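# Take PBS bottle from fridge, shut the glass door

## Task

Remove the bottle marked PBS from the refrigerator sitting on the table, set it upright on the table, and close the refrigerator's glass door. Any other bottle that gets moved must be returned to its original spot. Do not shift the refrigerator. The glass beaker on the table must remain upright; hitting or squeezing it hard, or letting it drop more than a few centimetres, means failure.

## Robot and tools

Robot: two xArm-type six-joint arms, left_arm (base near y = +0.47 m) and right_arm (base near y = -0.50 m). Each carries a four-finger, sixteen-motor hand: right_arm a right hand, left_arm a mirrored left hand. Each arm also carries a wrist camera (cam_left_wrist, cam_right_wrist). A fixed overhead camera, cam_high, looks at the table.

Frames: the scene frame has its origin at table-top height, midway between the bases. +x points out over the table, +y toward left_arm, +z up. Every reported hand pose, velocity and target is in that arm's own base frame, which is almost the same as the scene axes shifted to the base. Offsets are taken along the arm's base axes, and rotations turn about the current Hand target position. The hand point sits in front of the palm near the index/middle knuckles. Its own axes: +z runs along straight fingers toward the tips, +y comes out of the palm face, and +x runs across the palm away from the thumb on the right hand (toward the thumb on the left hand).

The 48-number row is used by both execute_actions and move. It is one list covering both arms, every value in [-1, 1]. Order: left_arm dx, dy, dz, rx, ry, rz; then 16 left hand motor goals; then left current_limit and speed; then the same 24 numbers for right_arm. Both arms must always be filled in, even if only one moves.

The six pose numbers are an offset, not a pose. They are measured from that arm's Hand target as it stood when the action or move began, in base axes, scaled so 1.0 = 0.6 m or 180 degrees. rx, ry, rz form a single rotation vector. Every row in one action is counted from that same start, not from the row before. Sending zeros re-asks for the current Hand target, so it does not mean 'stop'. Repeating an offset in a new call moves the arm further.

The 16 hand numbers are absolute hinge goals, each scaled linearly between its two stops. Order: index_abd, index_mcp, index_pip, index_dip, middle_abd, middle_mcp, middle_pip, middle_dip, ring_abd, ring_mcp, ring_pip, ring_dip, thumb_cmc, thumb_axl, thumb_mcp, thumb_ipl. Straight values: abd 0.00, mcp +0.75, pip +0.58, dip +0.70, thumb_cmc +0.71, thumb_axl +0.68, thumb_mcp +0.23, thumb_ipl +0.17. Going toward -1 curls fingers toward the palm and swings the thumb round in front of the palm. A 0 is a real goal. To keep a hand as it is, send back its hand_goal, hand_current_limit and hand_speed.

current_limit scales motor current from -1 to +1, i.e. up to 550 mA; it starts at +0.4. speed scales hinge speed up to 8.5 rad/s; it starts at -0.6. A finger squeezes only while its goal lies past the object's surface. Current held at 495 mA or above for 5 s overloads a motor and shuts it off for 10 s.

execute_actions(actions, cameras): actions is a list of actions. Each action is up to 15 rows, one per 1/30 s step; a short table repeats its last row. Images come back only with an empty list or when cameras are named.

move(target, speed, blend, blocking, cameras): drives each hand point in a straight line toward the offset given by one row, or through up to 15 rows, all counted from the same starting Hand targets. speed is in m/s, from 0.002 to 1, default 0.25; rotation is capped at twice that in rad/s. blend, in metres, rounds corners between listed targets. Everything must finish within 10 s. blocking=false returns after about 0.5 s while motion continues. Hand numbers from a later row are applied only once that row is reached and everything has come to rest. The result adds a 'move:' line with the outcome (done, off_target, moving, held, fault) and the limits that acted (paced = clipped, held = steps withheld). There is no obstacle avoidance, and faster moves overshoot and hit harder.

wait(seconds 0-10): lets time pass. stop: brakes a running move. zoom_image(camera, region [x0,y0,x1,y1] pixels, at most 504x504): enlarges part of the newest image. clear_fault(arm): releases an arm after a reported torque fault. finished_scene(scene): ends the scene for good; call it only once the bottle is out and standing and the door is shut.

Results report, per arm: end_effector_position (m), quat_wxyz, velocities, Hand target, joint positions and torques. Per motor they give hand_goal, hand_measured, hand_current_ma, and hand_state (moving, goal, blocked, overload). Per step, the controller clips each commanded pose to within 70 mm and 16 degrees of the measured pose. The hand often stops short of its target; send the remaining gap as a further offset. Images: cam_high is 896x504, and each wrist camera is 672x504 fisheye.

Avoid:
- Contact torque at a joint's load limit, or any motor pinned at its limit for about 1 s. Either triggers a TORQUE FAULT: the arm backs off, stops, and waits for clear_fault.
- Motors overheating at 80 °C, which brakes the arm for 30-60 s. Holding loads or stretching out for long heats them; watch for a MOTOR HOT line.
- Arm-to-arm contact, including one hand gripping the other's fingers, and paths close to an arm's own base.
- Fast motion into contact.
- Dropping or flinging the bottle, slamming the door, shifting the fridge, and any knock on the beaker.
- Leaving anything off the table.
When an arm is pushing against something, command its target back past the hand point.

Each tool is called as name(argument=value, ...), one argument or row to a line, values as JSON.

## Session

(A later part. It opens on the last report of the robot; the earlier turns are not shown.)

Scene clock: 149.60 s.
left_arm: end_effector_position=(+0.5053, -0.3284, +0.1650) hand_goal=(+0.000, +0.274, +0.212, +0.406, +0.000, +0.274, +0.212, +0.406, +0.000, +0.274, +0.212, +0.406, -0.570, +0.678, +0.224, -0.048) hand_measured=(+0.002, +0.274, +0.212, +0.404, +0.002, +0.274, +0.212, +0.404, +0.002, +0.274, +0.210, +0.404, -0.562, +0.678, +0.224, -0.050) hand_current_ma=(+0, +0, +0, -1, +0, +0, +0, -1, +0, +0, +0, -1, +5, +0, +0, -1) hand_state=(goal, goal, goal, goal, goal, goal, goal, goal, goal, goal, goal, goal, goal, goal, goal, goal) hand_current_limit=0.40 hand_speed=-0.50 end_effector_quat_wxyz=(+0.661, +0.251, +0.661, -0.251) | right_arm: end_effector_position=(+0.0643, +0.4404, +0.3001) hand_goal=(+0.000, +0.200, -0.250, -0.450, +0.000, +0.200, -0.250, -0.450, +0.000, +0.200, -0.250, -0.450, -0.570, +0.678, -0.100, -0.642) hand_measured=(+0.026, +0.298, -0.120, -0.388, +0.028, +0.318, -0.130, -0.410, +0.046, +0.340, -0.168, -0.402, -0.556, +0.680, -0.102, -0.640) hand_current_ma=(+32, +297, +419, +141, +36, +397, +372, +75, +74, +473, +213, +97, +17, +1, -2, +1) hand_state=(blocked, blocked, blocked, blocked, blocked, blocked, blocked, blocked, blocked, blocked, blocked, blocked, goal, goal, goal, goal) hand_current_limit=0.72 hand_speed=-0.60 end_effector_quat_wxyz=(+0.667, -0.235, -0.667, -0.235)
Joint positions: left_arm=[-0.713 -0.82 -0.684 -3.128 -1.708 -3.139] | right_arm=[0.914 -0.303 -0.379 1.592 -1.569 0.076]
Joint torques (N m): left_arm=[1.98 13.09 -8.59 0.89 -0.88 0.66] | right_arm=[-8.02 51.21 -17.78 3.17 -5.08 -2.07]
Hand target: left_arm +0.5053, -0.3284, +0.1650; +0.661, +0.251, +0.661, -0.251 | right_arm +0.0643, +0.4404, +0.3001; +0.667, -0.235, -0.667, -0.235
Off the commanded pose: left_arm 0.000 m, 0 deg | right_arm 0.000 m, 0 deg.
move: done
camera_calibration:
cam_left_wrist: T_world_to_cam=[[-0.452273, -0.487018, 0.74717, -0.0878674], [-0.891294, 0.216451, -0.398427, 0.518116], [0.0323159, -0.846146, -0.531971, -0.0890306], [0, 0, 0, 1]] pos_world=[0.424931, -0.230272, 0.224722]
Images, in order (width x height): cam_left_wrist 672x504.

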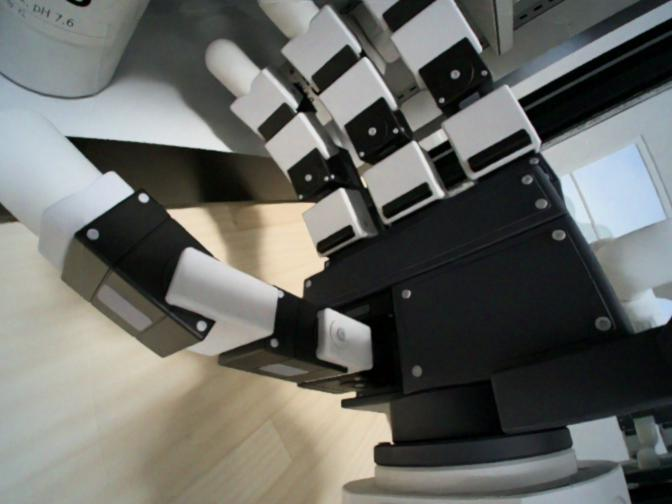

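move(
  target=[
    [0.06,0.024,0.0,0,0,0,0,0.274,0.2117,0.4058,0,0.274,0.2117,0.4058,0,0.274,0.2117,0.4058,-0.571,0.678,0.2247,-0.0486,0.4,-0.5,0,0,0,0,0,0,0,0.2,-0.25,-0.45,0,0.2,-0.25,-0.45,0,0.2,-0.25,-0.45,-0.571,0.678,-0.1,-0.643,0.72,-0.6],
  ],
  speed=0.08,
  cameras=["cam_left_wrist"],
)

zoom_image(
  camera="cam_left_wrist",
  region=[0, 0, 340, 340],
)

Scene clock: 152.43 s.
left_arm: end_effector_position=(+0.5413, -0.3140, +0.1650) hand_goal=(+0.000, +0.274, +0.212, +0.406, +0.000, +0.274, +0.212, +0.406, +0.000, +0.274, +0.212, +0.406, -0.570, +0.678, +0.224, -0.048) hand_measured=(+0.002, +0.274, +0.212, +0.404, +0.002, +0.274, +0.212, +0.404, +0.002, +0.274, +0.210, +0.404, -0.562, +0.678, +0.224, -0.050) hand_current_ma=(+0, +0, +0, -1, +0, +0, +0, -1, +0, +0, +0, -1, +5, +0, +0, -1) hand_state=(goal, goal, goal, goal, goal, goal, goal, goal, goal, goal, goal, goal, goal, goal, goal, goal) hand_current_limit=0.40 hand_speed=-0.50 end_effector_quat_wxyz=(+0.661, +0.251, +0.661, -0.251) | right_arm: end_effector_position=(+0.0643, +0.4404, +0.3001) hand_goal=(+0.000, +0.200, -0.250, -0.450, +0.000, +0.200, -0.250, -0.450, +0.000, +0.200, -0.250, -0.450, -0.570, +0.678, -0.100, -0.642) hand_measured=(+0.026, +0.298, -0.120, -0.388, +0.028, +0.318, -0.130, -0.410, +0.046, +0.340, -0.168, -0.402, -0.556, +0.680, -0.102, -0.640) hand_current_ma=(+32, +297, +419, +141, +36, +397, +372, +75, +74, +473, +213, +97, +17, +1, -2, +1) hand_state=(blocked, blocked, blocked, blocked, blocked, blocked, blocked, blocked, blocked, blocked, blocked, blocked, goal, goal, goal, goal) hand_current_limit=0.72 hand_speed=-0.60 end_effector_quat_wxyz=(+0.667, -0.235, -0.667, -0.235)
Joint positions: left_arm=[-0.626 -0.833 -0.733 -3.041 -1.671 -3.131] | right_arm=[0.914 -0.303 -0.379 1.592 -1.569 0.076]
Joint torques (N m): left_arm=[2.61 13.58 -9.12 1.13 -0.67 0.62] | right_arm=[-8.98 50.22 -18.59 2.83 -5.12 -1.98]
Hand target: left_arm +0.5413, -0.3140, +0.1650; +0.661, +0.251, +0.661, -0.251 | right_arm +0.0643, +0.4404, +0.3001; +0.667, -0.235, -0.667, -0.235
Off the commanded pose: left_arm 0.000 m, 0 deg | right_arm 0.000 m, 0 deg.
move: done
camera_calibration:
cam_left_wrist: T_world_to_cam=[[-0.452273, -0.487018, 0.74717, -0.0645725], [-0.891294, 0.216451, -0.398427, 0.547086], [0.0323159, -0.846146, -0.531971, -0.0780095], [0, 0, 0, 1]] pos_world=[0.460931, -0.215872, 0.224722]
Images, in order (width x height): cam_left_wrist 672x504.

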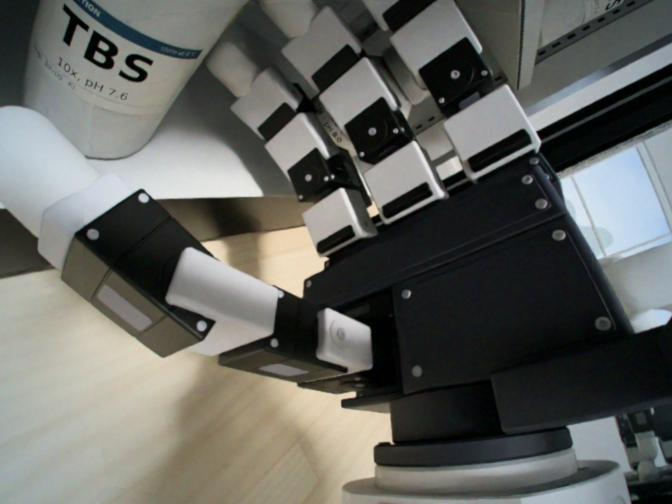

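Scaled by 1.482 from the camera's 672x504 image, which has a finer 960x720 frame.

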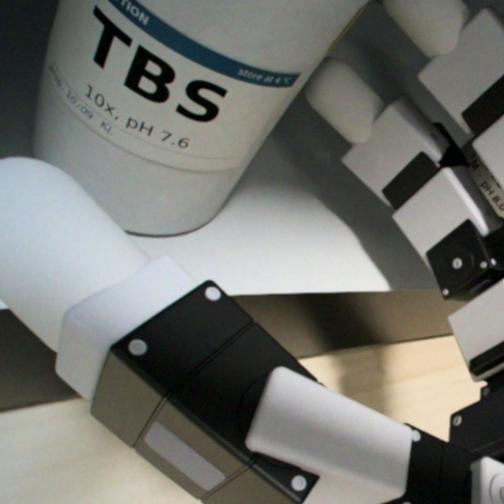

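move(
  target=[
    [0.0442,0.0232,0.0,0,0,0,0,0.274,0.2117,0.4058,0,0.274,0.2117,0.4058,0,0.274,0.2117,0.4058,-0.571,0.678,0.2247,-0.0486,0.5,-0.75,0,0,0,0,0,0,0,0.2,-0.25,-0.45,0,0.2,-0.25,-0.45,0,0.2,-0.25,-0.45,-0.571,0.678,-0.1,-0.643,0.72,-0.6],
    [0.0442,0.0232,0.0,0,0,0,0,0.11,0.2117,0.4058,0,0.11,0.2117,0.4058,0,0.16,0.2117,0.4058,-0.571,0.678,0.13,-0.18,0.5,-0.75,0,0,0,0,0,0,0,0.2,-0.25,-0.45,0,0.2,-0.25,-0.45,0,0.2,-0.25,-0.45,-0.571,0.678,-0.1,-0.643,0.72,-0.6],
  ],
  speed=0.08,
  cameras=["cam_left_wrist"],
)

zoom_image(
  camera="cam_left_wrist",
  region=[0, 0, 340, 340],
)

Scene clock: 154.63 s.
left_arm: end_effector_position=(+0.5679, -0.3001, +0.1651) hand_goal=(+0.000, +0.110, +0.212, +0.406, +0.000, +0.110, +0.212, +0.406, +0.000, +0.160, +0.212, +0.406, -0.570, +0.678, +0.130, -0.180) hand_measured=(+0.002, +0.122, +0.214, +0.406, +0.002, +0.118, +0.212, +0.404, +0.002, +0.162, +0.210, +0.404, -0.562, +0.678, +0.132, -0.176) hand_current_ma=(+0, +10, +0, +0, +0, +5, +0, +0, +0, +1, +0, -1, +5, +0, +1, +3) hand_state=(goal, goal, goal, goal, goal, goal, goal, goal, goal, goal, goal, goal, goal, goal, goal, goal) hand_current_limit=0.50 hand_speed=-0.75 end_effector_quat_wxyz=(+0.661, +0.251, +0.661, -0.251) | right_arm: end_effector_position=(+0.0643, +0.4404, +0.3001) hand_goal=(+0.000, +0.200, -0.250, -0.450, +0.000, +0.200, -0.250, -0.450, +0.000, +0.200, -0.250, -0.450, -0.570, +0.678, -0.100, -0.642) hand_measured=(+0.026, +0.298, -0.120, -0.388, +0.028, +0.318, -0.130, -0.410, +0.046, +0.340, -0.168, -0.402, -0.556, +0.680, -0.102, -0.640) hand_current_ma=(+32, +297, +419, +141, +36, +397, +372, +75, +74, +473, +213, +97, +17, +1, -2, +1) hand_state=(blocked, blocked, blocked, blocked, blocked, blocked, blocked, blocked, blocked, blocked, blocked, blocked, goal, goal, goal, goal) hand_current_limit=0.72 hand_speed=-0.60 end_effector_quat_wxyz=(+0.667, -0.235, -0.667, -0.235)
Joint positions: left_arm=[-0.56 -0.843 -0.769 -2.975 -1.644 -3.129] | right_arm=[0.914 -0.303 -0.379 1.592 -1.569 0.076]
Joint torques (N m): left_arm=[1.52 14.57 -8.23 0.64 -0.67 0.01] | right_arm=[-9.16 51.34 -19.02 3.56 -5.3 -2.01]
Hand target: left_arm +0.5678, -0.3001, +0.1650; +0.661, +0.251, +0.661, -0.251 | right_arm +0.0643, +0.4404, +0.3001; +0.667, -0.235, -0.667, -0.235
Off the commanded pose: left_arm 0.000 m, 0 deg | right_arm 0.000 m, 0 deg.
move: done
camera_calibration:
cam_left_wrist: T_world_to_cam=[[-0.452273, -0.487018, 0.74717, -0.0458177], [-0.891294, 0.216451, -0.398427, 0.567696], [0.0323159, -0.846146, -0.531971, -0.0671045], [0, 0, 0, 1]] pos_world=[0.487431, -0.201972, 0.224722]
Images, in order (width x height): cam_left_wrist 672x504.

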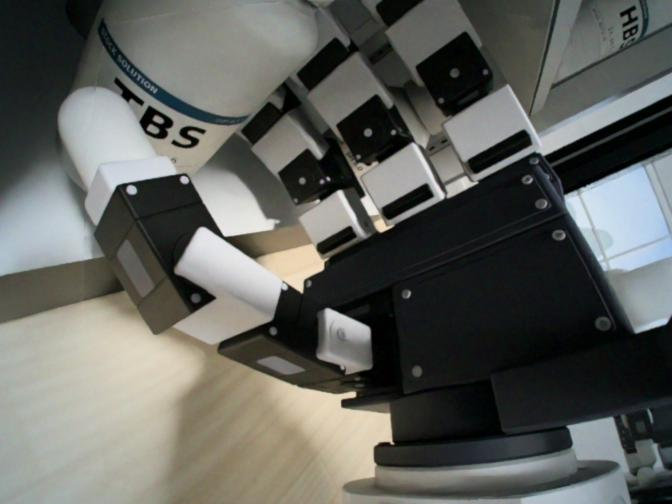

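Scaled by 1.482 from the camera's 672x504 image, which has a finer 960x720 frame.

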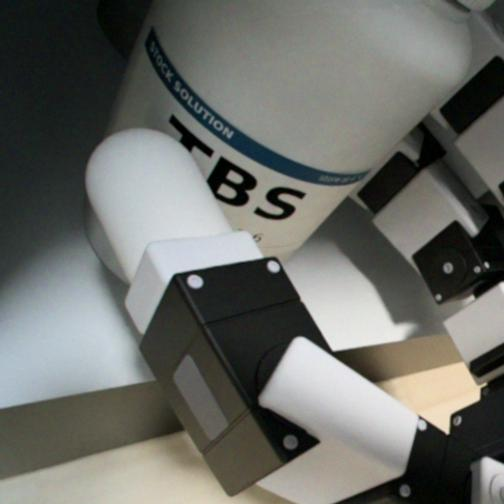

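move(
  target=[
    [0,0,0.0,0,0,0,0,-0.07,0.19,0.38,0,-0.07,0.19,0.38,0,0.08,0.2117,0.4058,-0.571,0.678,0.0,-0.286,0.7,-0.8,0,0,0,0,0,0,0,0.2,-0.25,-0.45,0,0.2,-0.25,-0.45,0,0.2,-0.25,-0.45,-0.571,0.678,-0.1,-0.643,0.72,-0.6],
  ],
  speed=0.08,
  cameras=["cam_left_wrist"],
)

zoom_image(
  camera="cam_left_wrist",
  region=[0, 0, 340, 340],
)

Scene clock: 155.27 s.
left_arm: end_effector_position=(+0.5679, -0.3001, +0.1651) hand_goal=(+0.000, -0.070, +0.190, +0.380, +0.000, -0.070, +0.190, +0.380, +0.000, +0.080, +0.212, +0.406, -0.570, +0.678, +0.000, -0.286) hand_measured=(+0.002, +0.108, +0.226, +0.400, +0.002, +0.106, +0.226, +0.398, +0.002, +0.082, +0.210, +0.404, -0.562, +0.678, +0.132, -0.212) hand_current_ma=(+0, +467, +56, +21, +0, +466, +52, +17, +0, +1, +0, -1, +5, +0, +468, +261) hand_state=(goal, blocked, blocked, goal, goal, blocked, blocked, goal, goal, goal, goal, goal, goal, goal, blocked, blocked) hand_current_limit=0.70 hand_speed=-0.80 end_effector_quat_wxyz=(+0.661, +0.251, +0.661, -0.251) | right_arm: end_effector_position=(+0.0643, +0.4404, +0.3001) hand_goal=(+0.000, +0.200, -0.250, -0.450, +0.000, +0.200, -0.250, -0.450, +0.000, +0.200, -0.250, -0.450, -0.570, +0.678, -0.100, -0.642) hand_measured=(+0.026, +0.298, -0.120, -0.388, +0.028, +0.318, -0.130, -0.410, +0.046, +0.340, -0.168, -0.402, -0.556, +0.680, -0.102, -0.640) hand_current_ma=(+32, +297, +419, +141, +36, +397, +372, +75, +74, +473, +213, +97, +17, +1, -2, +1) hand_state=(blocked, blocked, blocked, blocked, blocked, blocked, blocked, blocked, blocked, blocked, blocked, blocked, goal, goal, goal, goal) hand_current_limit=0.72 hand_speed=-0.60 end_effector_quat_wxyz=(+0.667, -0.235, -0.667, -0.235)
Joint positions: left_arm=[-0.56 -0.843 -0.769 -2.975 -1.644 -3.129] | right_arm=[0.914 -0.303 -0.379 1.592 -1.569 0.076]
Joint torques (N m): left_arm=[2.11 14.45 -7.04 -0.26 -0.78 0] | right_arm=[-7.99 49.85 -19.27 3.25 -5.05 -2.04]
Hand target: left_arm +0.5678, -0.3001, +0.1650; +0.661, +0.251, +0.661, -0.251 | right_arm +0.0643, +0.4404, +0.3001; +0.667, -0.235, -0.667, -0.235
Off the commanded pose: left_arm 0.000 m, 0 deg | right_arm 0.000 m, 0 deg.
move: done
camera_calibration:
cam_left_wrist: T_world_to_cam=[[-0.452273, -0.487018, 0.74717, -0.0458177], [-0.891294, 0.216451, -0.398427, 0.567696], [0.0323159, -0.846146, -0.531971, -0.0671045], [0, 0, 0, 1]] pos_world=[0.487431, -0.201972, 0.224722]
Images, in order (width x height): cam_left_wrist 672x504.

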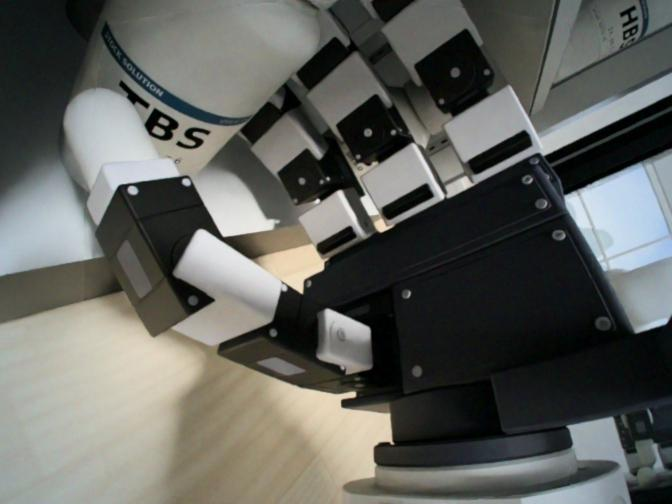

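Scaled by 1.482 from the camera's 672x504 image, which has a finer 960x720 frame.

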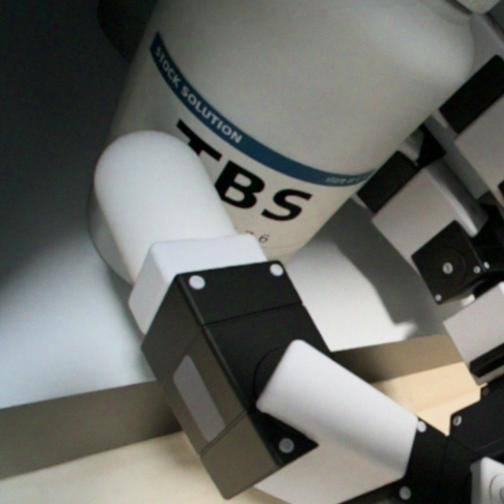

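move(
  target=[
    [0,0,0.0167,0,0,0,0,-0.07,0.19,0.38,0,-0.07,0.19,0.38,0,0.08,0.2117,0.4058,-0.571,0.678,0.0,-0.286,0.7,-0.8,0,0,0,0,0,0,0,0.2,-0.25,-0.45,0,0.2,-0.25,-0.45,0,0.2,-0.25,-0.45,-0.571,0.678,-0.1,-0.643,0.72,-0.6],
  ],
  speed=0.03,
  cameras=["cam_left_wrist"],
)

zoom_image(
  camera="cam_left_wrist",
  region=[0, 0, 340, 340],
)

Scene clock: 157.27 s.
left_arm: end_effector_position=(+0.5678, -0.3001, +0.1750) hand_goal=(+0.000, -0.070, +0.190, +0.380, +0.000, -0.070, +0.190, +0.380, +0.000, +0.080, +0.212, +0.406, -0.570, +0.678, +0.000, -0.286) hand_measured=(-0.006, +0.108, +0.234, +0.404, +0.002, +0.060, +0.226, +0.398, +0.002, +0.082, +0.210, +0.404, -0.508, +0.696, +0.132, -0.214) hand_current_ma=(-3, +467, +74, +30, +1, +424, +53, +18, +0, +1, +0, -1, +127, +26, +467, +248) hand_state=(goal, blocked, blocked, blocked, goal, blocked, blocked, goal, goal, goal, goal, goal, blocked, goal, blocked, blocked) hand_current_limit=0.70 hand_speed=-0.80 end_effector_quat_wxyz=(+0.661, +0.251, +0.661, -0.251) | right_arm: end_effector_position=(+0.0643, +0.4404, +0.3001) hand_goal=(+0.000, +0.200, -0.250, -0.450, +0.000, +0.200, -0.250, -0.450, +0.000, +0.200, -0.250, -0.450, -0.570, +0.678, -0.100, -0.642) hand_measured=(+0.026, +0.298, -0.120, -0.388, +0.028, +0.318, -0.130, -0.410, +0.046, +0.340, -0.168, -0.402, -0.556, +0.680, -0.102, -0.640) hand_current_ma=(+32, +297, +419, +141, +36, +397, +372, +75, +74, +473, +213, +97, +17, +1, -2, +1) hand_state=(blocked, blocked, blocked, blocked, blocked, blocked, blocked, blocked, blocked, blocked, blocked, blocked, goal, goal, goal, goal) hand_current_limit=0.72 hand_speed=-0.60 end_effector_quat_wxyz=(+0.667, -0.235, -0.667, -0.235)
Joint positions: left_arm=[-0.56 -0.815 -0.759 -2.975 -1.628 -3.132] | right_arm=[0.914 -0.303 -0.379 1.592 -1.569 0.076]
Joint torques (N m): left_arm=[1.48 34.68 -3.73 -0.65 -1.06 0.16] | right_arm=[-8.36 48.22 -18.8 4.01 -5.19 -2.03]
Hand target: left_arm +0.5678, -0.3001, +0.1751; +0.661, +0.251, +0.661, -0.251 | right_arm +0.0643, +0.4404, +0.3001; +0.667, -0.235, -0.667, -0.235
Off the commanded pose: left_arm 0.000 m, 0 deg | right_arm 0.000 m, 0 deg.
move: done
camera_calibration:
cam_left_wrist: T_world_to_cam=[[-0.452273, -0.487018, 0.74717, -0.0532894], [-0.891294, 0.216451, -0.398427, 0.57168], [0.0323159, -0.846146, -0.531971, -0.0617847], [0, 0, 0, 1]] pos_world=[0.487431, -0.201972, 0.234722]
Images, in order (width x height): cam_left_wrist 672x504.

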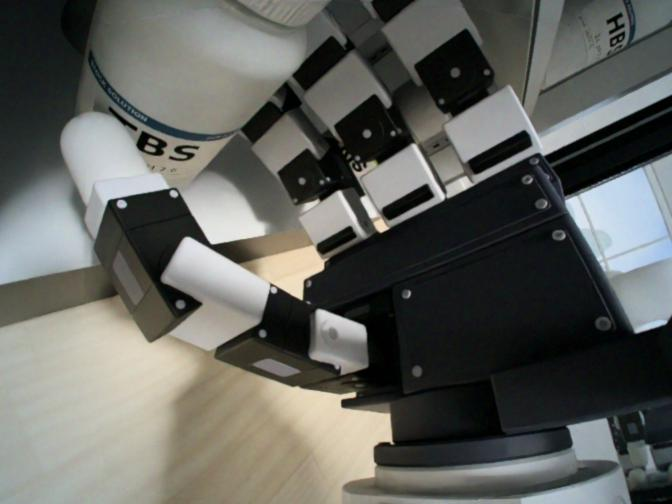

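Scaled by 1.482 from the camera's 672x504 image, which has a finer 960x720 frame.

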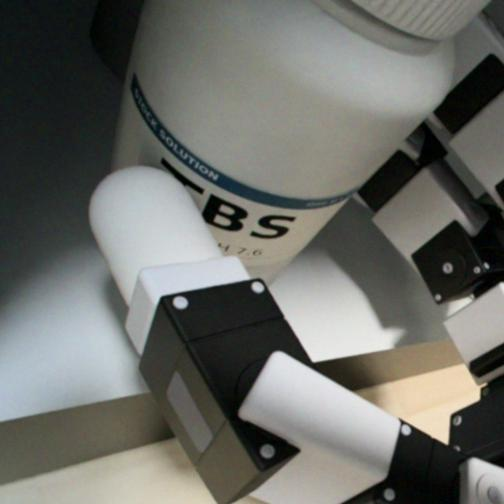

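move(
  target=[
    [0,0,0.0,0,0,0,0,0.274,0.2117,0.4058,0,0.274,0.2117,0.4058,0,0.274,0.2117,0.4058,-0.571,0.678,0.2247,-0.0486,0.5,-0.7,0,0,0,0,0,0,0,0.2,-0.25,-0.45,0,0.2,-0.25,-0.45,0,0.2,-0.25,-0.45,-0.571,0.678,-0.1,-0.643,0.72,-0.6],
    [0,0,-0.033,0,0,0,0,0.274,0.2117,0.4058,0,0.274,0.2117,0.4058,0,0.274,0.2117,0.4058,-0.571,0.678,0.2247,-0.0486,0.5,-0.5,0,0,0,0,0,0,0,0.2,-0.25,-0.45,0,0.2,-0.25,-0.45,0,0.2,-0.25,-0.45,-0.571,0.678,-0.1,-0.643,0.72,-0.6],
    [-0.0442,-0.0232,-0.033,0,0,0,0,0.685,-0.007,0.116,0,0.685,-0.007,0.116,0,0.685,-0.007,0.116,-0.571,0.678,0.393,-0.481,0.5,-0.5,0,0,0,0,0,0,0,0.2,-0.25,-0.45,0,0.2,-0.25,-0.45,0,0.2,-0.25,-0.45,-0.571,0.678,-0.1,-0.643,0.72,-0.6],
    [-0.0727,0.0065,-0.033,0,0,0.111,0,0.685,-0.007,0.116,0,0.685,-0.007,0.116,0,0.685,-0.007,0.116,-0.571,0.678,0.393,-0.481,0.5,-0.5,0,0,0,0,0,0,0,0.2,-0.25,-0.45,0,0.2,-0.25,-0.45,0,0.2,-0.25,-0.45,-0.571,0.678,-0.1,-0.643,0.72,-0.6],
  ],
  speed=0.06,
  cameras=["cam_left_wrist"],
)

zoom_image(
  camera="cam_left_wrist",
  region=[0, 0, 400, 340],
)

Scene clock: 166.53 s.
left_arm: end_effector_position=(+0.5242, -0.2962, +0.1553) hand_goal=(+0.000, +0.686, -0.006, +0.116, +0.000, +0.686, -0.006, +0.116, +0.000, +0.686, -0.006, +0.116, -0.570, +0.678, +0.394, -0.480) hand_measured=(+0.002, +0.684, -0.004, +0.118, +0.004, +0.684, -0.004, +0.118, +0.002, +0.684, -0.002, +0.118, -0.548, +0.680, +0.392, -0.478) hand_current_ma=(+0, -1, +1, +1, +2, -1, +1, +1, +0, -1, +1, +1, +25, +1, -1, +1) hand_state=(goal, goal, goal, goal, goal, goal, goal, goal, goal, goal, goal, goal, blocked, goal, goal, goal) hand_current_limit=0.50 hand_speed=-0.50 end_effector_quat_wxyz=(+0.695, +0.133, +0.694, -0.133) | right_arm: end_effector_position=(+0.0643, +0.4404, +0.3001) hand_goal=(+0.000, +0.200, -0.250, -0.450, +0.000, +0.200, -0.250, -0.450, +0.000, +0.200, -0.250, -0.450, -0.570, +0.678, -0.100, -0.642) hand_measured=(+0.026, +0.298, -0.120, -0.388, +0.028, +0.318, -0.130, -0.410, +0.046, +0.340, -0.168, -0.402, -0.556, +0.680, -0.102, -0.640) hand_current_ma=(+32, +297, +419, +141, +36, +397, +372, +75, +74, +473, +213, +97, +17, +1, -2, +1) hand_state=(blocked, blocked, blocked, blocked, blocked, blocked, blocked, blocked, blocked, blocked, blocked, blocked, goal, goal, goal, goal) hand_current_limit=0.72 hand_speed=-0.60 end_effector_quat_wxyz=(+0.667, -0.235, -0.667, -0.235)
Joint positions: left_arm=[-0.795 -0.872 -0.787 -3.561 -1.649 -3.175] | right_arm=[0.914 -0.303 -0.379 1.592 -1.569 0.076]
Joint torques (N m): left_arm=[-1.46 14.61 -9.37 -1.22 -0.68 -0.07] | right_arm=[-6.82 46.71 -18.91 4.81 -5.08 -1.96]
Hand target: left_arm +0.5242, -0.2962, +0.1553; +0.695, +0.133, +0.694, -0.132 | right_arm +0.0643, +0.4404, +0.3001; +0.667, -0.235, -0.667, -0.235
Off the commanded pose: left_arm 0.000 m, 0 deg | right_arm 0.000 m, 0 deg.
move: done
camera_calibration:
cam_left_wrist: T_world_to_cam=[[-0.258668, -0.612235, 0.747167, -0.1949], [-0.911596, -0.101124, -0.398455, 0.440642], [0.319505, -0.784182, -0.531954, -0.199787], [0, 0, 0, 1]] pos_world=[0.415106, -0.231435, 0.214921]
Images, in order (width x height): cam_left_wrist 672x504.

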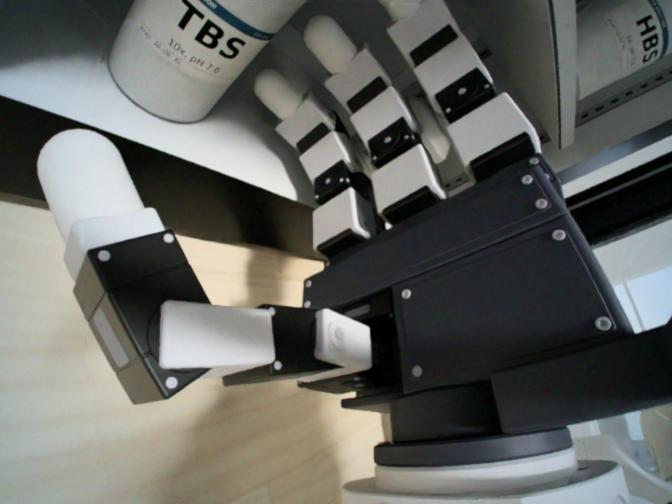

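Scaled by 1.260 from the camera's 672x504 image, which has a finer 960x720 frame.

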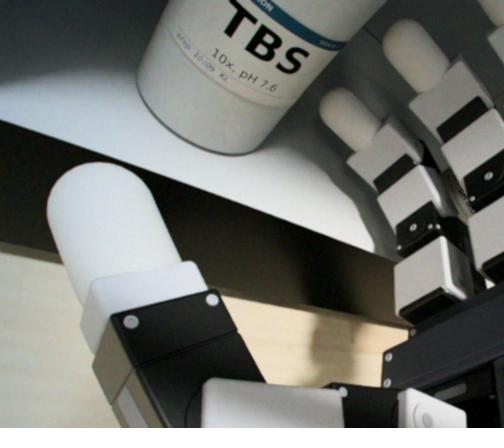

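zoom_image(
  camera="cam_left_wrist",
  region=[90, 0, 290, 150],
)

Scaled by 2.520 from the camera's 672x504 image, which has a finer 960x720 frame.

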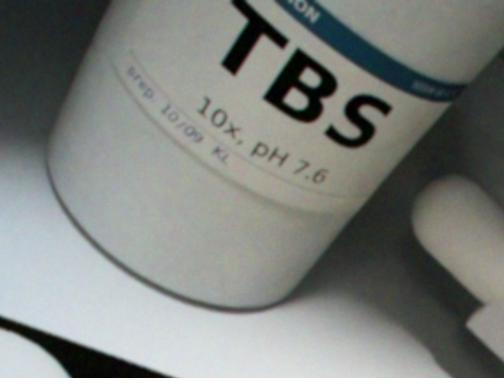

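move(
  target=[
    [0.0785,0.0353,-0.005,0,0,0,0,0.685,-0.007,0.116,0,0.685,-0.007,0.116,0,0.685,-0.007,0.116,-0.571,0.678,0.393,-0.481,0.5,-0.6,0,0,0,0,0,0,0,0.2,-0.25,-0.45,0,0.2,-0.25,-0.45,0,0.2,-0.25,-0.45,-0.571,0.678,-0.1,-0.643,0.72,-0.6],
    [0.0785,0.0353,-0.005,0,0,0,0,0.48,-0.007,0.116,0,0.48,-0.007,0.116,0,0.48,-0.007,0.116,-0.571,0.678,0.393,-0.481,0.5,-0.6,0,0,0,0,0,0,0,0.2,-0.25,-0.45,0,0.2,-0.25,-0.45,0,0.2,-0.25,-0.45,-0.571,0.678,-0.1,-0.643,0.72,-0.6],
  ],
  speed=0.06,
  cameras=["cam_left_wrist"],
)

zoom_image(
  camera="cam_left_wrist",
  region=[0, 0, 400, 340],
)

Scene clock: 169.73 s.
left_arm: end_effector_position=(+0.5713, -0.2750, +0.1523) hand_goal=(+0.000, +0.480, -0.006, +0.116, +0.000, +0.480, -0.006, +0.116, +0.000, +0.480, -0.006, +0.116, -0.570, +0.678, +0.394, -0.480) hand_measured=(+0.002, +0.488, -0.002, +0.118, +0.004, +0.484, -0.004, +0.118, +0.002, +0.482, -0.004, +0.118, -0.548, +0.680, +0.392, -0.478) hand_current_ma=(+0, +6, +1, +1, +2, +2, +1, +1, +0, +1, +1, +1, +24, +1, -1, +1) hand_state=(goal, goal, goal, goal, goal, goal, goal, goal, goal, goal, goal, goal, blocked, goal, goal, goal) hand_current_limit=0.50 hand_speed=-0.60 end_effector_quat_wxyz=(+0.695, +0.133, +0.694, -0.133) | right_arm: end_effector_position=(+0.0643, +0.4404, +0.3001) hand_goal=(+0.000, +0.200, -0.250, -0.450, +0.000, +0.200, -0.250, -0.450, +0.000, +0.200, -0.250, -0.450, -0.570, +0.678, -0.100, -0.642) hand_measured=(+0.026, +0.298, -0.120, -0.388, +0.028, +0.318, -0.130, -0.410, +0.046, +0.340, -0.168, -0.402, -0.556, +0.680, -0.102, -0.640) hand_current_ma=(+32, +297, +419, +141, +36, +397, +372, +75, +74, +473, +213, +97, +17, +1, -2, +1) hand_state=(blocked, blocked, blocked, blocked, blocked, blocked, blocked, blocked, blocked, blocked, blocked, blocked, goal, goal, goal, goal) hand_current_limit=0.72 hand_speed=-0.60 end_effector_quat_wxyz=(+0.667, -0.235, -0.667, -0.235)
Joint positions: left_arm=[-0.683 -0.895 -0.844 -3.447 -1.62 -3.156] | right_arm=[0.914 -0.303 -0.379 1.592 -1.569 0.076]
Joint torques (N m): left_arm=[1.41 15.07 -8.61 0.42 -0.72 0.55] | right_arm=[-7.37 45.64 -18.09 4.6 -5.15 -2]
Hand target: left_arm +0.5713, -0.2750, +0.1523; +0.695, +0.133, +0.694, -0.132 | right_arm +0.0643, +0.4404, +0.3001; +0.667, -0.235, -0.667, -0.235
Off the commanded pose: left_arm 0.000 m, 0 deg | right_arm 0.000 m, 0 deg.
move: done
camera_calibration:
cam_left_wrist: T_world_to_cam=[[-0.258613, -0.612229, 0.747191, -0.167526], [-0.911612, -0.101161, -0.398409, 0.484517], [0.319505, -0.784182, -0.531954, -0.199807], [0, 0, 0, 1]] pos_world=[0.462206, -0.210235, 0.211922]
Images, in order (width x height): cam_left_wrist 672x504.

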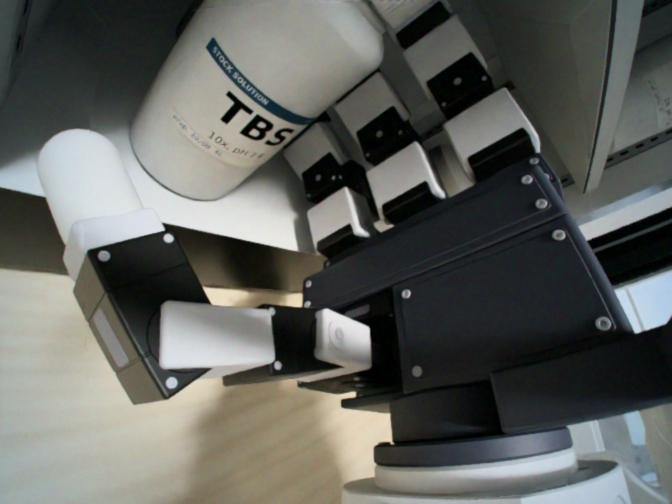

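Scaled by 1.260 from the camera's 672x504 image, which has a finer 960x720 frame.

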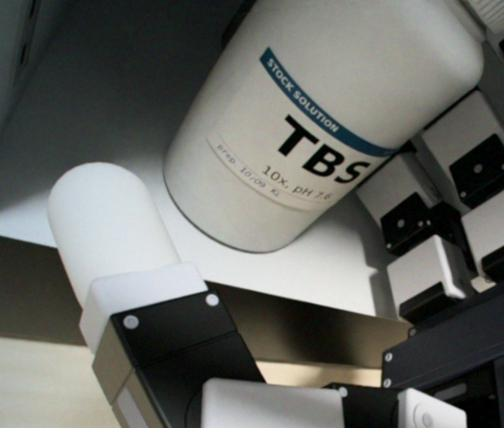

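move(
  target=[
    [0.0282,0.0122,0,0,0,0,0,0.40,-0.007,0.116,0,0.40,-0.007,0.116,0,0.40,-0.007,0.116,-0.571,0.678,0.3,-0.481,0.5,-0.7,0,0,0,0,0,0,0,0.2,-0.25,-0.45,0,0.2,-0.25,-0.45,0,0.2,-0.25,-0.45,-0.571,0.678,-0.1,-0.643,0.72,-0.6],
    [0.0282,0.0122,0,0,0,0,0,0.30,-0.02,0.10,0,0.30,-0.02,0.10,0,0.30,-0.02,0.10,-0.571,0.678,0.2,-0.481,0.5,-0.75,0,0,0,0,0,0,0,0.2,-0.25,-0.45,0,0.2,-0.25,-0.45,0,0.2,-0.25,-0.45,-0.571,0.678,-0.1,-0.643,0.72,-0.6],
  ],
  speed=0.06,
  cameras=["cam_left_wrist"],
)

zoom_image(
  camera="cam_left_wrist",
  region=[0, 0, 400, 340],
)

Scene clock: 171.33 s.
left_arm: end_effector_position=(+0.5882, -0.2677, +0.1523) hand_goal=(+0.000, +0.300, -0.020, +0.100, +0.000, +0.300, -0.020, +0.100, +0.000, +0.300, -0.020, +0.100, -0.570, +0.678, +0.200, -0.480) hand_measured=(+0.002, +0.302, -0.018, +0.102, +0.004, +0.302, -0.018, +0.102, +0.002, +0.302, -0.018, +0.102, -0.550, +0.680, +0.210, -0.478) hand_current_ma=(+0, +1, +1, +1, +2, +1, +1, +1, +0, +1, +1, +1, +24, +1, +12, +1) hand_state=(goal, goal, goal, goal, goal, goal, goal, goal, goal, goal, goal, goal, blocked, goal, goal, goal) hand_current_limit=0.50 hand_speed=-0.75 end_effector_quat_wxyz=(+0.695, +0.133, +0.694, -0.132) | right_arm: end_effector_position=(+0.0643, +0.4404, +0.3001) hand_goal=(+0.000, +0.200, -0.250, -0.450, +0.000, +0.200, -0.250, -0.450, +0.000, +0.200, -0.250, -0.450, -0.570, +0.678, -0.100, -0.642) hand_measured=(+0.026, +0.298, -0.120, -0.388, +0.028, +0.318, -0.130, -0.410, +0.046, +0.340, -0.168, -0.402, -0.556, +0.680, -0.102, -0.640) hand_current_ma=(+32, +297, +419, +141, +36, +397, +372, +75, +74, +473, +213, +97, +17, +1, -2, +1) hand_state=(blocked, blocked, blocked, blocked, blocked, blocked, blocked, blocked, blocked, blocked, blocked, blocked, goal, goal, goal, goal) hand_current_limit=0.72 hand_speed=-0.60 end_effector_quat_wxyz=(+0.667, -0.235, -0.667, -0.235)
Joint positions: left_arm=[-0.646 -0.902 -0.868 -3.41 -1.605 -3.15] | right_arm=[0.914 -0.303 -0.379 1.592 -1.569 0.076]
Joint torques (N m): left_arm=[2.02 15.5 -10.49 0.88 -0.76 0.57] | right_arm=[-6.92 43.76 -18.83 4.49 -5.09 -1.98]
Hand target: left_arm +0.5882, -0.2677, +0.1523; +0.695, +0.133, +0.694, -0.132 | right_arm +0.0643, +0.4404, +0.3001; +0.667, -0.235, -0.667, -0.235
Off the commanded pose: left_arm 0.000 m, 0 deg | right_arm 0.000 m, 0 deg.
move: done
camera_calibration:
cam_left_wrist: T_world_to_cam=[[-0.258613, -0.612229, 0.747191, -0.15866], [-0.911612, -0.101161, -0.398409, 0.500753], [0.319505, -0.784182, -0.531954, -0.199514], [0, 0, 0, 1]] pos_world=[0.479206, -0.202935, 0.211922]
Images, in order (width x height): cam_left_wrist 672x504.

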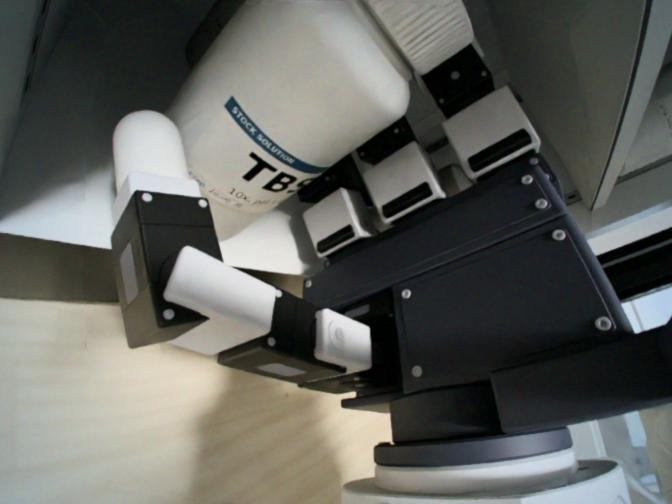

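Scaled by 1.260 from the camera's 672x504 image, which has a finer 960x720 frame.

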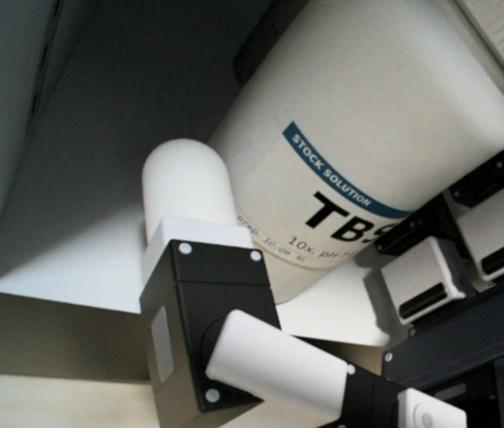

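move(
  target=[
    [0,0,0,0,0,0,0,0.1,-0.12,0.02,0,0.1,-0.12,0.02,0,0.1,-0.12,0.02,-0.571,0.678,0.0,-0.55,0.76,-0.8,0,0,0,0,0,0,0,0.2,-0.25,-0.45,0,0.2,-0.25,-0.45,0,0.2,-0.25,-0.45,-0.571,0.678,-0.1,-0.643,0.72,-0.6],
  ],
  speed=0.06,
  cameras=["cam_left_wrist"],
)

zoom_image(
  camera="cam_left_wrist",
  region=[0, 0, 400, 340],
)

Scene clock: 172.17 s.
left_arm: end_effector_position=(+0.5883, -0.2677, +0.1523) hand_goal=(+0.000, +0.100, -0.120, +0.020, +0.000, +0.100, -0.120, +0.020, +0.000, +0.100, -0.120, +0.020, -0.570, +0.678, +0.000, -0.550) hand_measured=(+0.002, +0.136, -0.116, +0.024, +0.004, +0.124, -0.116, +0.022, +0.002, +0.104, -0.118, +0.022, -0.550, +0.680, +0.100, -0.528) hand_current_ma=(+0, +58, +2, +1, +2, +34, +2, +1, +0, +1, +1, +1, +22, +1, +382, +42) hand_state=(goal, blocked, goal, goal, goal, blocked, goal, goal, goal, goal, goal, goal, goal, goal, blocked, blocked) hand_current_limit=0.76 hand_speed=-0.80 end_effector_quat_wxyz=(+0.695, +0.133, +0.694, -0.133) | right_arm: end_effector_position=(+0.0643, +0.4404, +0.3001) hand_goal=(+0.000, +0.200, -0.250, -0.450, +0.000, +0.200, -0.250, -0.450, +0.000, +0.200, -0.250, -0.450, -0.570, +0.678, -0.100, -0.642) hand_measured=(+0.026, +0.298, -0.120, -0.388, +0.028, +0.318, -0.130, -0.410, +0.046, +0.340, -0.168, -0.402, -0.556, +0.680, -0.102, -0.640) hand_current_ma=(+32, +297, +419, +141, +36, +397, +372, +75, +74, +473, +213, +97, +17, +1, -2, +1) hand_state=(blocked, blocked, blocked, blocked, blocked, blocked, blocked, blocked, blocked, blocked, blocked, blocked, goal, goal, goal, goal) hand_current_limit=0.72 hand_speed=-0.60 end_effector_quat_wxyz=(+0.667, -0.235, -0.667, -0.235)
Joint positions: left_arm=[-0.646 -0.902 -0.868 -3.41 -1.605 -3.15] | right_arm=[0.914 -0.303 -0.379 1.592 -1.569 0.076]
Joint torques (N m): left_arm=[0.8 16.43 -8.68 -0.44 -0.73 0.47] | right_arm=[-7.87 46.46 -17.96 4.95 -5.17 -1.92]
Hand target: left_arm +0.5882, -0.2677, +0.1523; +0.695, +0.133, +0.694, -0.132 | right_arm +0.0643, +0.4404, +0.3001; +0.667, -0.235, -0.667, -0.235
Off the commanded pose: left_arm 0.000 m, 0 deg | right_arm 0.000 m, 0 deg.
move: done
camera_calibration:
cam_left_wrist: T_world_to_cam=[[-0.258668, -0.612235, 0.747167, -0.158629], [-0.911596, -0.101124, -0.398455, 0.500762], [0.319505, -0.784182, -0.531954, -0.199514], [0, 0, 0, 1]] pos_world=[0.479206, -0.202935, 0.211921]
Images, in order (width x height): cam_left_wrist 672x504.

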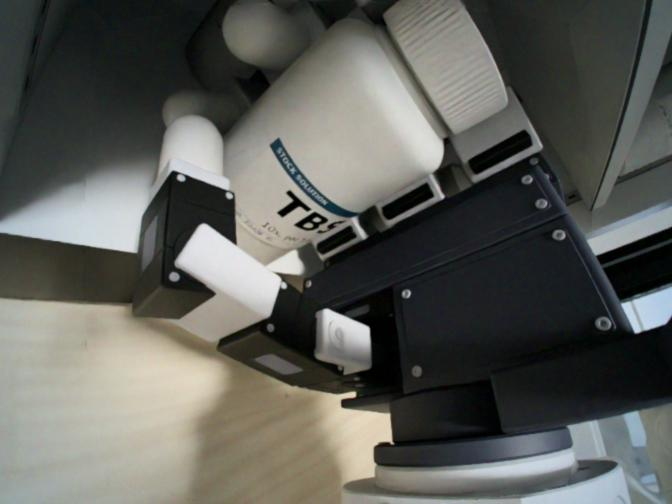

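Scaled by 1.260 from the camera's 672x504 image, which has a finer 960x720 frame.

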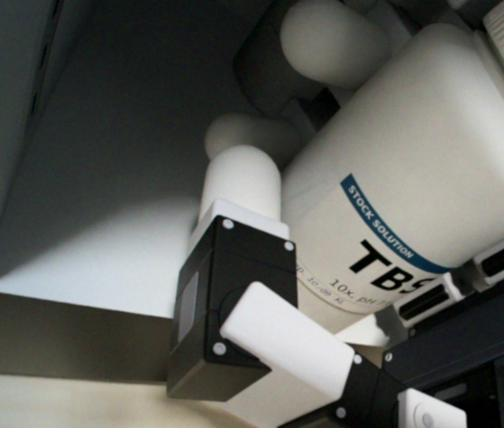

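move(
  target=[
    [0,0,0,0,0,0,0,-0.05,-0.25,-0.1,0,-0.05,-0.25,-0.1,0,0.0,-0.2,-0.05,-0.571,0.678,-0.1,-0.6,0.76,-0.7,0,0,0,0,0,0,0,0.2,-0.25,-0.45,0,0.2,-0.25,-0.45,0,0.2,-0.25,-0.45,-0.571,0.678,-0.1,-0.643,0.72,-0.6],
  ],
  speed=0.06,
  cameras=["cam_left_wrist"],
)

zoom_image(
  camera="cam_left_wrist",
  region=[100, 0, 500, 340],
)

Scene clock: 174.50 s.
left_arm: end_effector_position=(+0.5882, -0.2677, +0.1523) hand_goal=(+0.000, -0.050, -0.250, -0.100, +0.000, -0.050, -0.250, -0.100, +0.000, +0.000, -0.200, -0.050, -0.570, +0.678, -0.100, -0.600) hand_measured=(+0.004, +0.122, -0.138, -0.050, +0.004, -0.024, -0.232, -0.090, +0.002, +0.004, -0.196, -0.048, -0.550, +0.682, +0.096, -0.558) hand_current_ma=(+1, +484, +308, +88, +2, +36, +19, +8, +0, +1, +1, +1, +21, +3, +484, +107) hand_state=(goal, blocked, blocked, blocked, goal, blocked, goal, goal, goal, goal, goal, goal, goal, goal, blocked, blocked) hand_current_limit=0.76 hand_speed=-0.70 end_effector_quat_wxyz=(+0.695, +0.133, +0.694, -0.132) | right_arm: end_effector_position=(+0.0643, +0.4404, +0.3001) hand_goal=(+0.000, +0.200, -0.250, -0.450, +0.000, +0.200, -0.250, -0.450, +0.000, +0.200, -0.250, -0.450, -0.570, +0.678, -0.100, -0.642) hand_measured=(+0.026, +0.298, -0.120, -0.388, +0.028, +0.318, -0.130, -0.410, +0.046, +0.340, -0.168, -0.402, -0.556, +0.680, -0.102, -0.640) hand_current_ma=(+32, +297, +419, +141, +36, +397, +372, +75, +74, +473, +213, +97, +17, +1, -2, +1) hand_state=(blocked, blocked, blocked, blocked, blocked, blocked, blocked, blocked, blocked, blocked, blocked, blocked, goal, goal, goal, goal) hand_current_limit=0.72 hand_speed=-0.60 end_effector_quat_wxyz=(+0.667, -0.235, -0.667, -0.235)
Joint positions: left_arm=[-0.646 -0.902 -0.868 -3.41 -1.605 -3.15] | right_arm=[0.914 -0.303 -0.379 1.592 -1.569 0.076]
Joint torques (N m): left_arm=[0.18 16.91 -4.3 -0.69 -1.11 0.28] | right_arm=[-7.08 44.29 -18.49 5.34 -5.02 -1.88]
Hand target: left_arm +0.5882, -0.2677, +0.1523; +0.695, +0.133, +0.694, -0.132 | right_arm +0.0643, +0.4404, +0.3001; +0.667, -0.235, -0.667, -0.235
Off the commanded pose: left_arm 0.000 m, 0 deg | right_arm 0.000 m, 0 deg.
move: done
camera_calibration:
cam_left_wrist: T_world_to_cam=[[-0.258613, -0.612229, 0.747191, -0.15866], [-0.911612, -0.101161, -0.398409, 0.500753], [0.319505, -0.784182, -0.531954, -0.199514], [0, 0, 0, 1]] pos_world=[0.479206, -0.202935, 0.211922]
Images, in order (width x height): cam_left_wrist 672x504.

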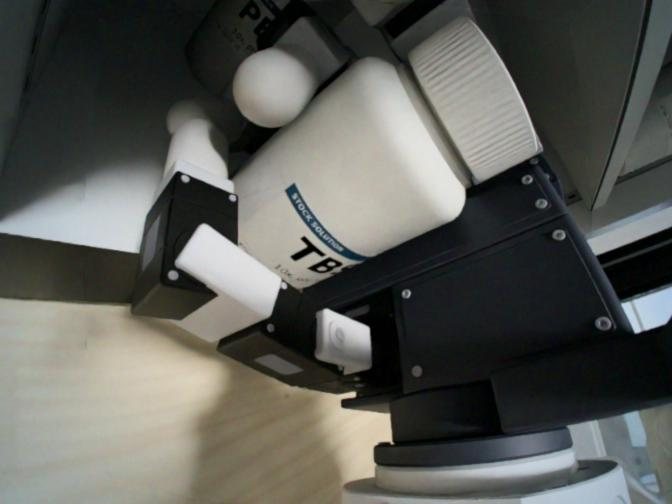

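Scaled by 1.260 from the camera's 672x504 image, which has a finer 960x720 frame.

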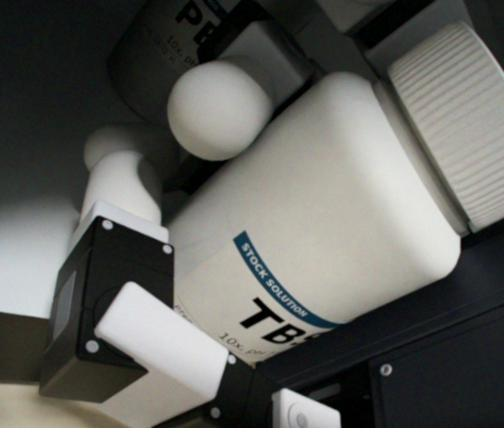

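move(
  target=[
    [0,0,0,0,0,0,0,-0.05,-0.25,-0.1,0,-0.2,-0.4,-0.3,0,-0.2,-0.45,-0.4,-0.571,0.678,-0.1,-0.6,0.76,-0.7,0,0,0,0,0,0,0,0.2,-0.25,-0.45,0,0.2,-0.25,-0.45,0,0.2,-0.25,-0.45,-0.571,0.678,-0.1,-0.643,0.72,-0.6],
    [0,0,0.02,0,0,0,0,-0.05,-0.25,-0.1,0,-0.2,-0.4,-0.3,0,-0.2,-0.45,-0.4,-0.571,0.678,-0.1,-0.6,0.76,-0.7,0,0,0,0,0,0,0,0.2,-0.25,-0.45,0,0.2,-0.25,-0.45,0,0.2,-0.25,-0.45,-0.571,0.678,-0.1,-0.643,0.72,-0.6],
  ],
  speed=0.04,
  cameras=["cam_left_wrist"],
)

zoom_image(
  camera="cam_left_wrist",
  region=[100, 0, 500, 340],
)

Scene clock: 176.07 s.
left_arm: end_effector_position=(+0.5882, -0.2677, +0.1642) hand_goal=(+0.000, -0.050, -0.250, -0.100, +0.000, -0.200, -0.400, -0.300, +0.000, -0.200, -0.450, -0.400, -0.570, +0.678, -0.100, -0.600) hand_measured=(+0.004, +0.122, -0.138, -0.050, -0.002, -0.032, -0.232, -0.132, -0.002, -0.094, -0.298, -0.198, -0.550, +0.682, +0.096, -0.558) hand_current_ma=(+1, +484, +308, +88, -1, +484, +484, +484, +0, +310, +484, +484, +21, +3, +484, +107) hand_state=(goal, blocked, blocked, blocked, goal, blocked, blocked, blocked, goal, blocked, blocked, blocked, goal, goal, blocked, blocked) hand_current_limit=0.76 hand_speed=-0.70 end_effector_quat_wxyz=(+0.695, +0.133, +0.694, -0.132) | right_arm: end_effector_position=(+0.0643, +0.4404, +0.3001) hand_goal=(+0.000, +0.200, -0.250, -0.450, +0.000, +0.200, -0.250, -0.450, +0.000, +0.200, -0.250, -0.450, -0.570, +0.678, -0.100, -0.642) hand_measured=(+0.026, +0.298, -0.120, -0.388, +0.028, +0.318, -0.130, -0.410, +0.046, +0.340, -0.168, -0.402, -0.556, +0.680, -0.102, -0.640) hand_current_ma=(+32, +297, +419, +141, +36, +397, +372, +75, +74, +473, +213, +97, +17, +1, -2, +1) hand_state=(blocked, blocked, blocked, blocked, blocked, blocked, blocked, blocked, blocked, blocked, blocked, blocked, goal, goal, goal, goal) hand_current_limit=0.72 hand_speed=-0.60 end_effector_quat_wxyz=(+0.667, -0.235, -0.667, -0.235)
Joint positions: left_arm=[-0.646 -0.871 -0.854 -3.41 -1.588 -3.145] | right_arm=[0.914 -0.303 -0.379 1.592 -1.569 0.076]
Joint torques (N m): left_arm=[-0.02 38.48 -4.39 0.17 -1.02 0.69] | right_arm=[-6.61 44.36 -18.15 5.09 -5.05 -2]
Hand target: left_arm +0.5882, -0.2677, +0.1643; +0.695, +0.133, +0.694, -0.132 | right_arm +0.0643, +0.4404, +0.3001; +0.667, -0.235, -0.667, -0.235
Off the commanded pose: left_arm 0.000 m, 0 deg | right_arm 0.000 m, 0 deg.
move: done
camera_calibration:
cam_left_wrist: T_world_to_cam=[[-0.258613, -0.612229, 0.747191, -0.167551], [-0.911612, -0.101161, -0.398409, 0.505494], [0.319505, -0.784182, -0.531954, -0.193184], [0, 0, 0, 1]] pos_world=[0.479206, -0.202935, 0.223822]
Images, in order (width x height): cam_left_wrist 672x504.

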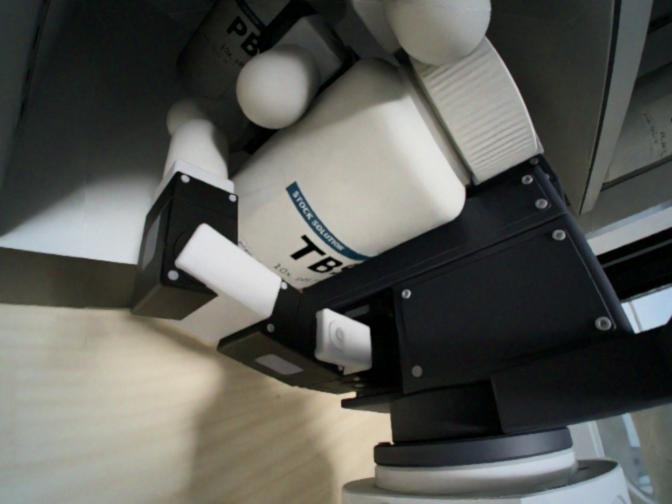

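Scaled by 1.260 from the camera's 672x504 image, which has a finer 960x720 frame.

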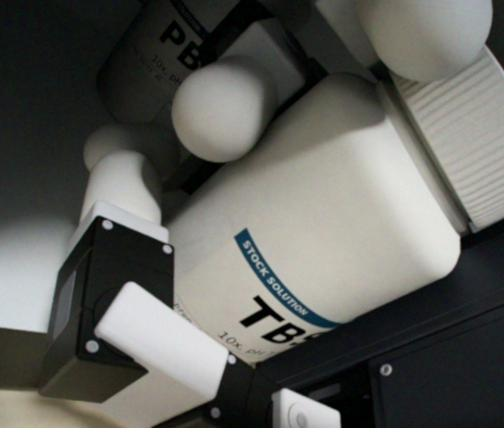

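move(
  target=[
    [-0.25,0.007,0.0,0,0,0,0,-0.05,-0.25,-0.1,0,-0.2,-0.4,-0.3,0,-0.2,-0.45,-0.4,-0.571,0.678,-0.1,-0.6,0.76,-0.7,0,0,0,0,0,0,0,0.2,-0.25,-0.45,0,0.2,-0.25,-0.45,0,0.2,-0.25,-0.45,-0.571,0.678,-0.1,-0.643,0.72,-0.6],
    [-0.313,0.2327,-0.02,0,0,0,0,-0.05,-0.25,-0.1,0,-0.2,-0.4,-0.3,0,-0.2,-0.45,-0.4,-0.571,0.678,-0.1,-0.6,0.76,-0.7,0,0,0,0,0,0,0,0.2,-0.25,-0.45,0,0.2,-0.25,-0.45,0,0.2,-0.25,-0.45,-0.571,0.678,-0.1,-0.643,0.72,-0.6],
    [-0.313,0.2327,-0.17,0,0,0,0,-0.05,-0.25,-0.1,0,-0.2,-0.4,-0.3,0,-0.2,-0.45,-0.4,-0.571,0.678,-0.1,-0.6,0.76,-0.7,0,0,0,0,0,0,0,0.2,-0.25,-0.45,0,0.2,-0.25,-0.45,0,0.2,-0.25,-0.45,-0.571,0.678,-0.1,-0.643,0.72,-0.6],
  ],
  speed=0.1,
  blend=[0.02,0.02,0],
  cameras=["all"],
)

Scene clock: 181.77 s.
left_arm: end_effector_position=(+0.4007, -0.1285, +0.0625) hand_goal=(+0.000, -0.050, -0.250, -0.100, +0.000, -0.200, -0.400, -0.300, +0.000, -0.200, -0.450, -0.400, -0.570, +0.678, -0.100, -0.600) hand_measured=(+0.004, +0.122, -0.138, -0.050, -0.002, -0.032, -0.232, -0.132, -0.002, -0.094, -0.298, -0.198, -0.552, +0.682, +0.096, -0.558) hand_current_ma=(+1, +484, +308, +88, -1, +484, +484, +484, +0, +310, +484, +484, +21, +3, +484, +107) hand_state=(goal, blocked, blocked, blocked, goal, blocked, blocked, blocked, goal, blocked, blocked, blocked, goal, goal, blocked, blocked) hand_current_limit=0.76 hand_speed=-0.70 end_effector_quat_wxyz=(+0.684, +0.127, +0.708, -0.123) | right_arm: end_effector_position=(+0.0643, +0.4404, +0.3001) hand_goal=(+0.000, +0.200, -0.250, -0.450, +0.000, +0.200, -0.250, -0.450, +0.000, +0.200, -0.250, -0.450, -0.570, +0.678, -0.100, -0.642) hand_measured=(+0.026, +0.298, -0.120, -0.388, +0.028, +0.318, -0.130, -0.410, +0.046, +0.340, -0.168, -0.402, -0.556, +0.680, -0.102, -0.640) hand_current_ma=(+32, +297, +419, +141, +36, +397, +372, +75, +74, +473, +213, +97, +17, +1, -2, +1) hand_state=(blocked, blocked, blocked, blocked, blocked, blocked, blocked, blocked, blocked, blocked, blocked, blocked, goal, goal, goal, goal) hand_current_limit=0.72 hand_speed=-0.60 end_effector_quat_wxyz=(+0.667, -0.235, -0.667, -0.235)
Joint positions: left_arm=[-0.673 -1.158 -0.492 -3.528 -2.164 -3.377] | right_arm=[0.914 -0.303 -0.379 1.592 -1.569 0.076]
Joint torques (N m): left_arm=[-1.18 10.36 0.54 -2.5 -3.53 0.12] | right_arm=[-6.69 41.63 -18.16 5.54 -5.14 -1.91]
Hand target: left_arm +0.4004, -0.1280, +0.0623; +0.695, +0.133, +0.694, -0.132 | right_arm +0.0643, +0.4404, +0.3001; +0.667, -0.235, -0.667, -0.235
Off the commanded pose: left_arm 0.001 m, 2 deg | right_arm 0.000 m, 0 deg.
joint sent to its limit (left arm) — joint 5 (wrist pitch), lower limit. The joint targets still meet the commanded pose.
move: done
camera_calibration:
cam_left_wrist: T_world_to_cam=[[-0.219161, -0.626418, 0.748043, -0.0725695], [-0.922144, -0.117504, -0.368568, 0.308281], [0.318776, -0.77058, -0.551896, -0.0749312], [0, 0, 0, 1]] pos_world=[0.292261, -0.0669751, 0.126554]
cam_right_wrist: T_world_to_cam=[[0.444149, 0.457077, -0.770592, 0.0234923], [0.27586, -0.888063, -0.367757, 0.428315], [-0.852428, -0.0492367, -0.520521, 0.355717], [0, 0, 0, 1]] pos_world=[0.174634, 0.387147, 0.360777]

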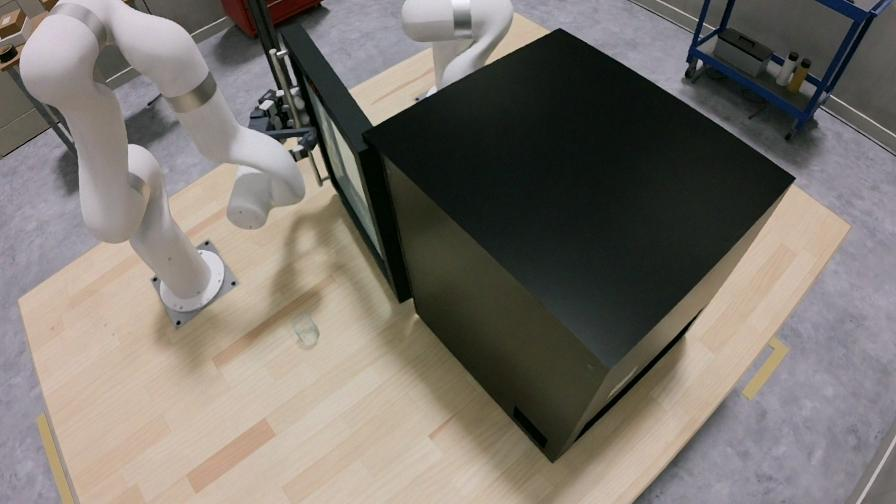

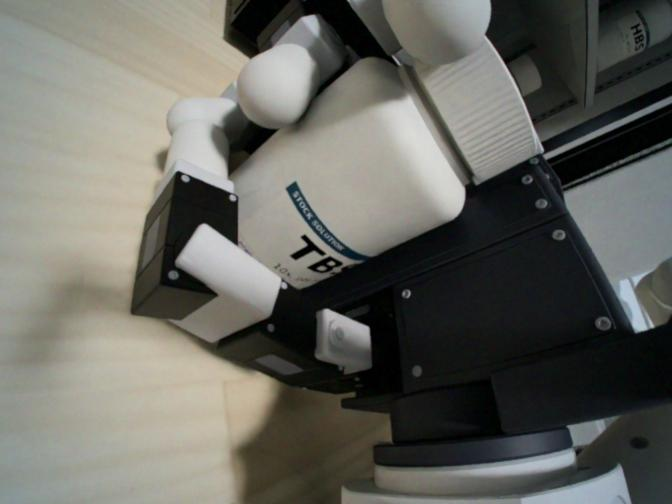

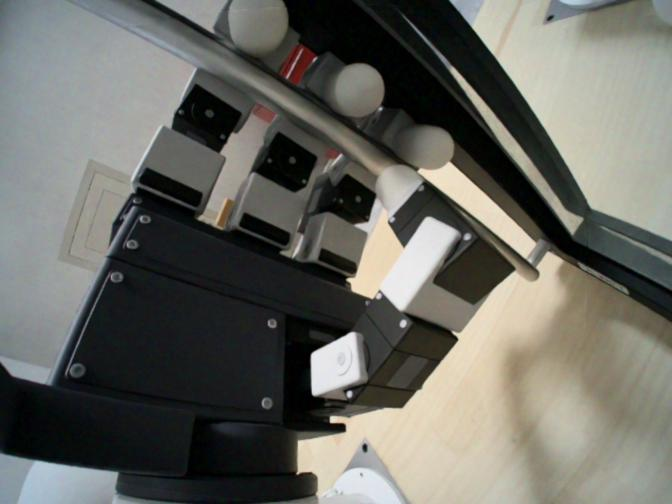

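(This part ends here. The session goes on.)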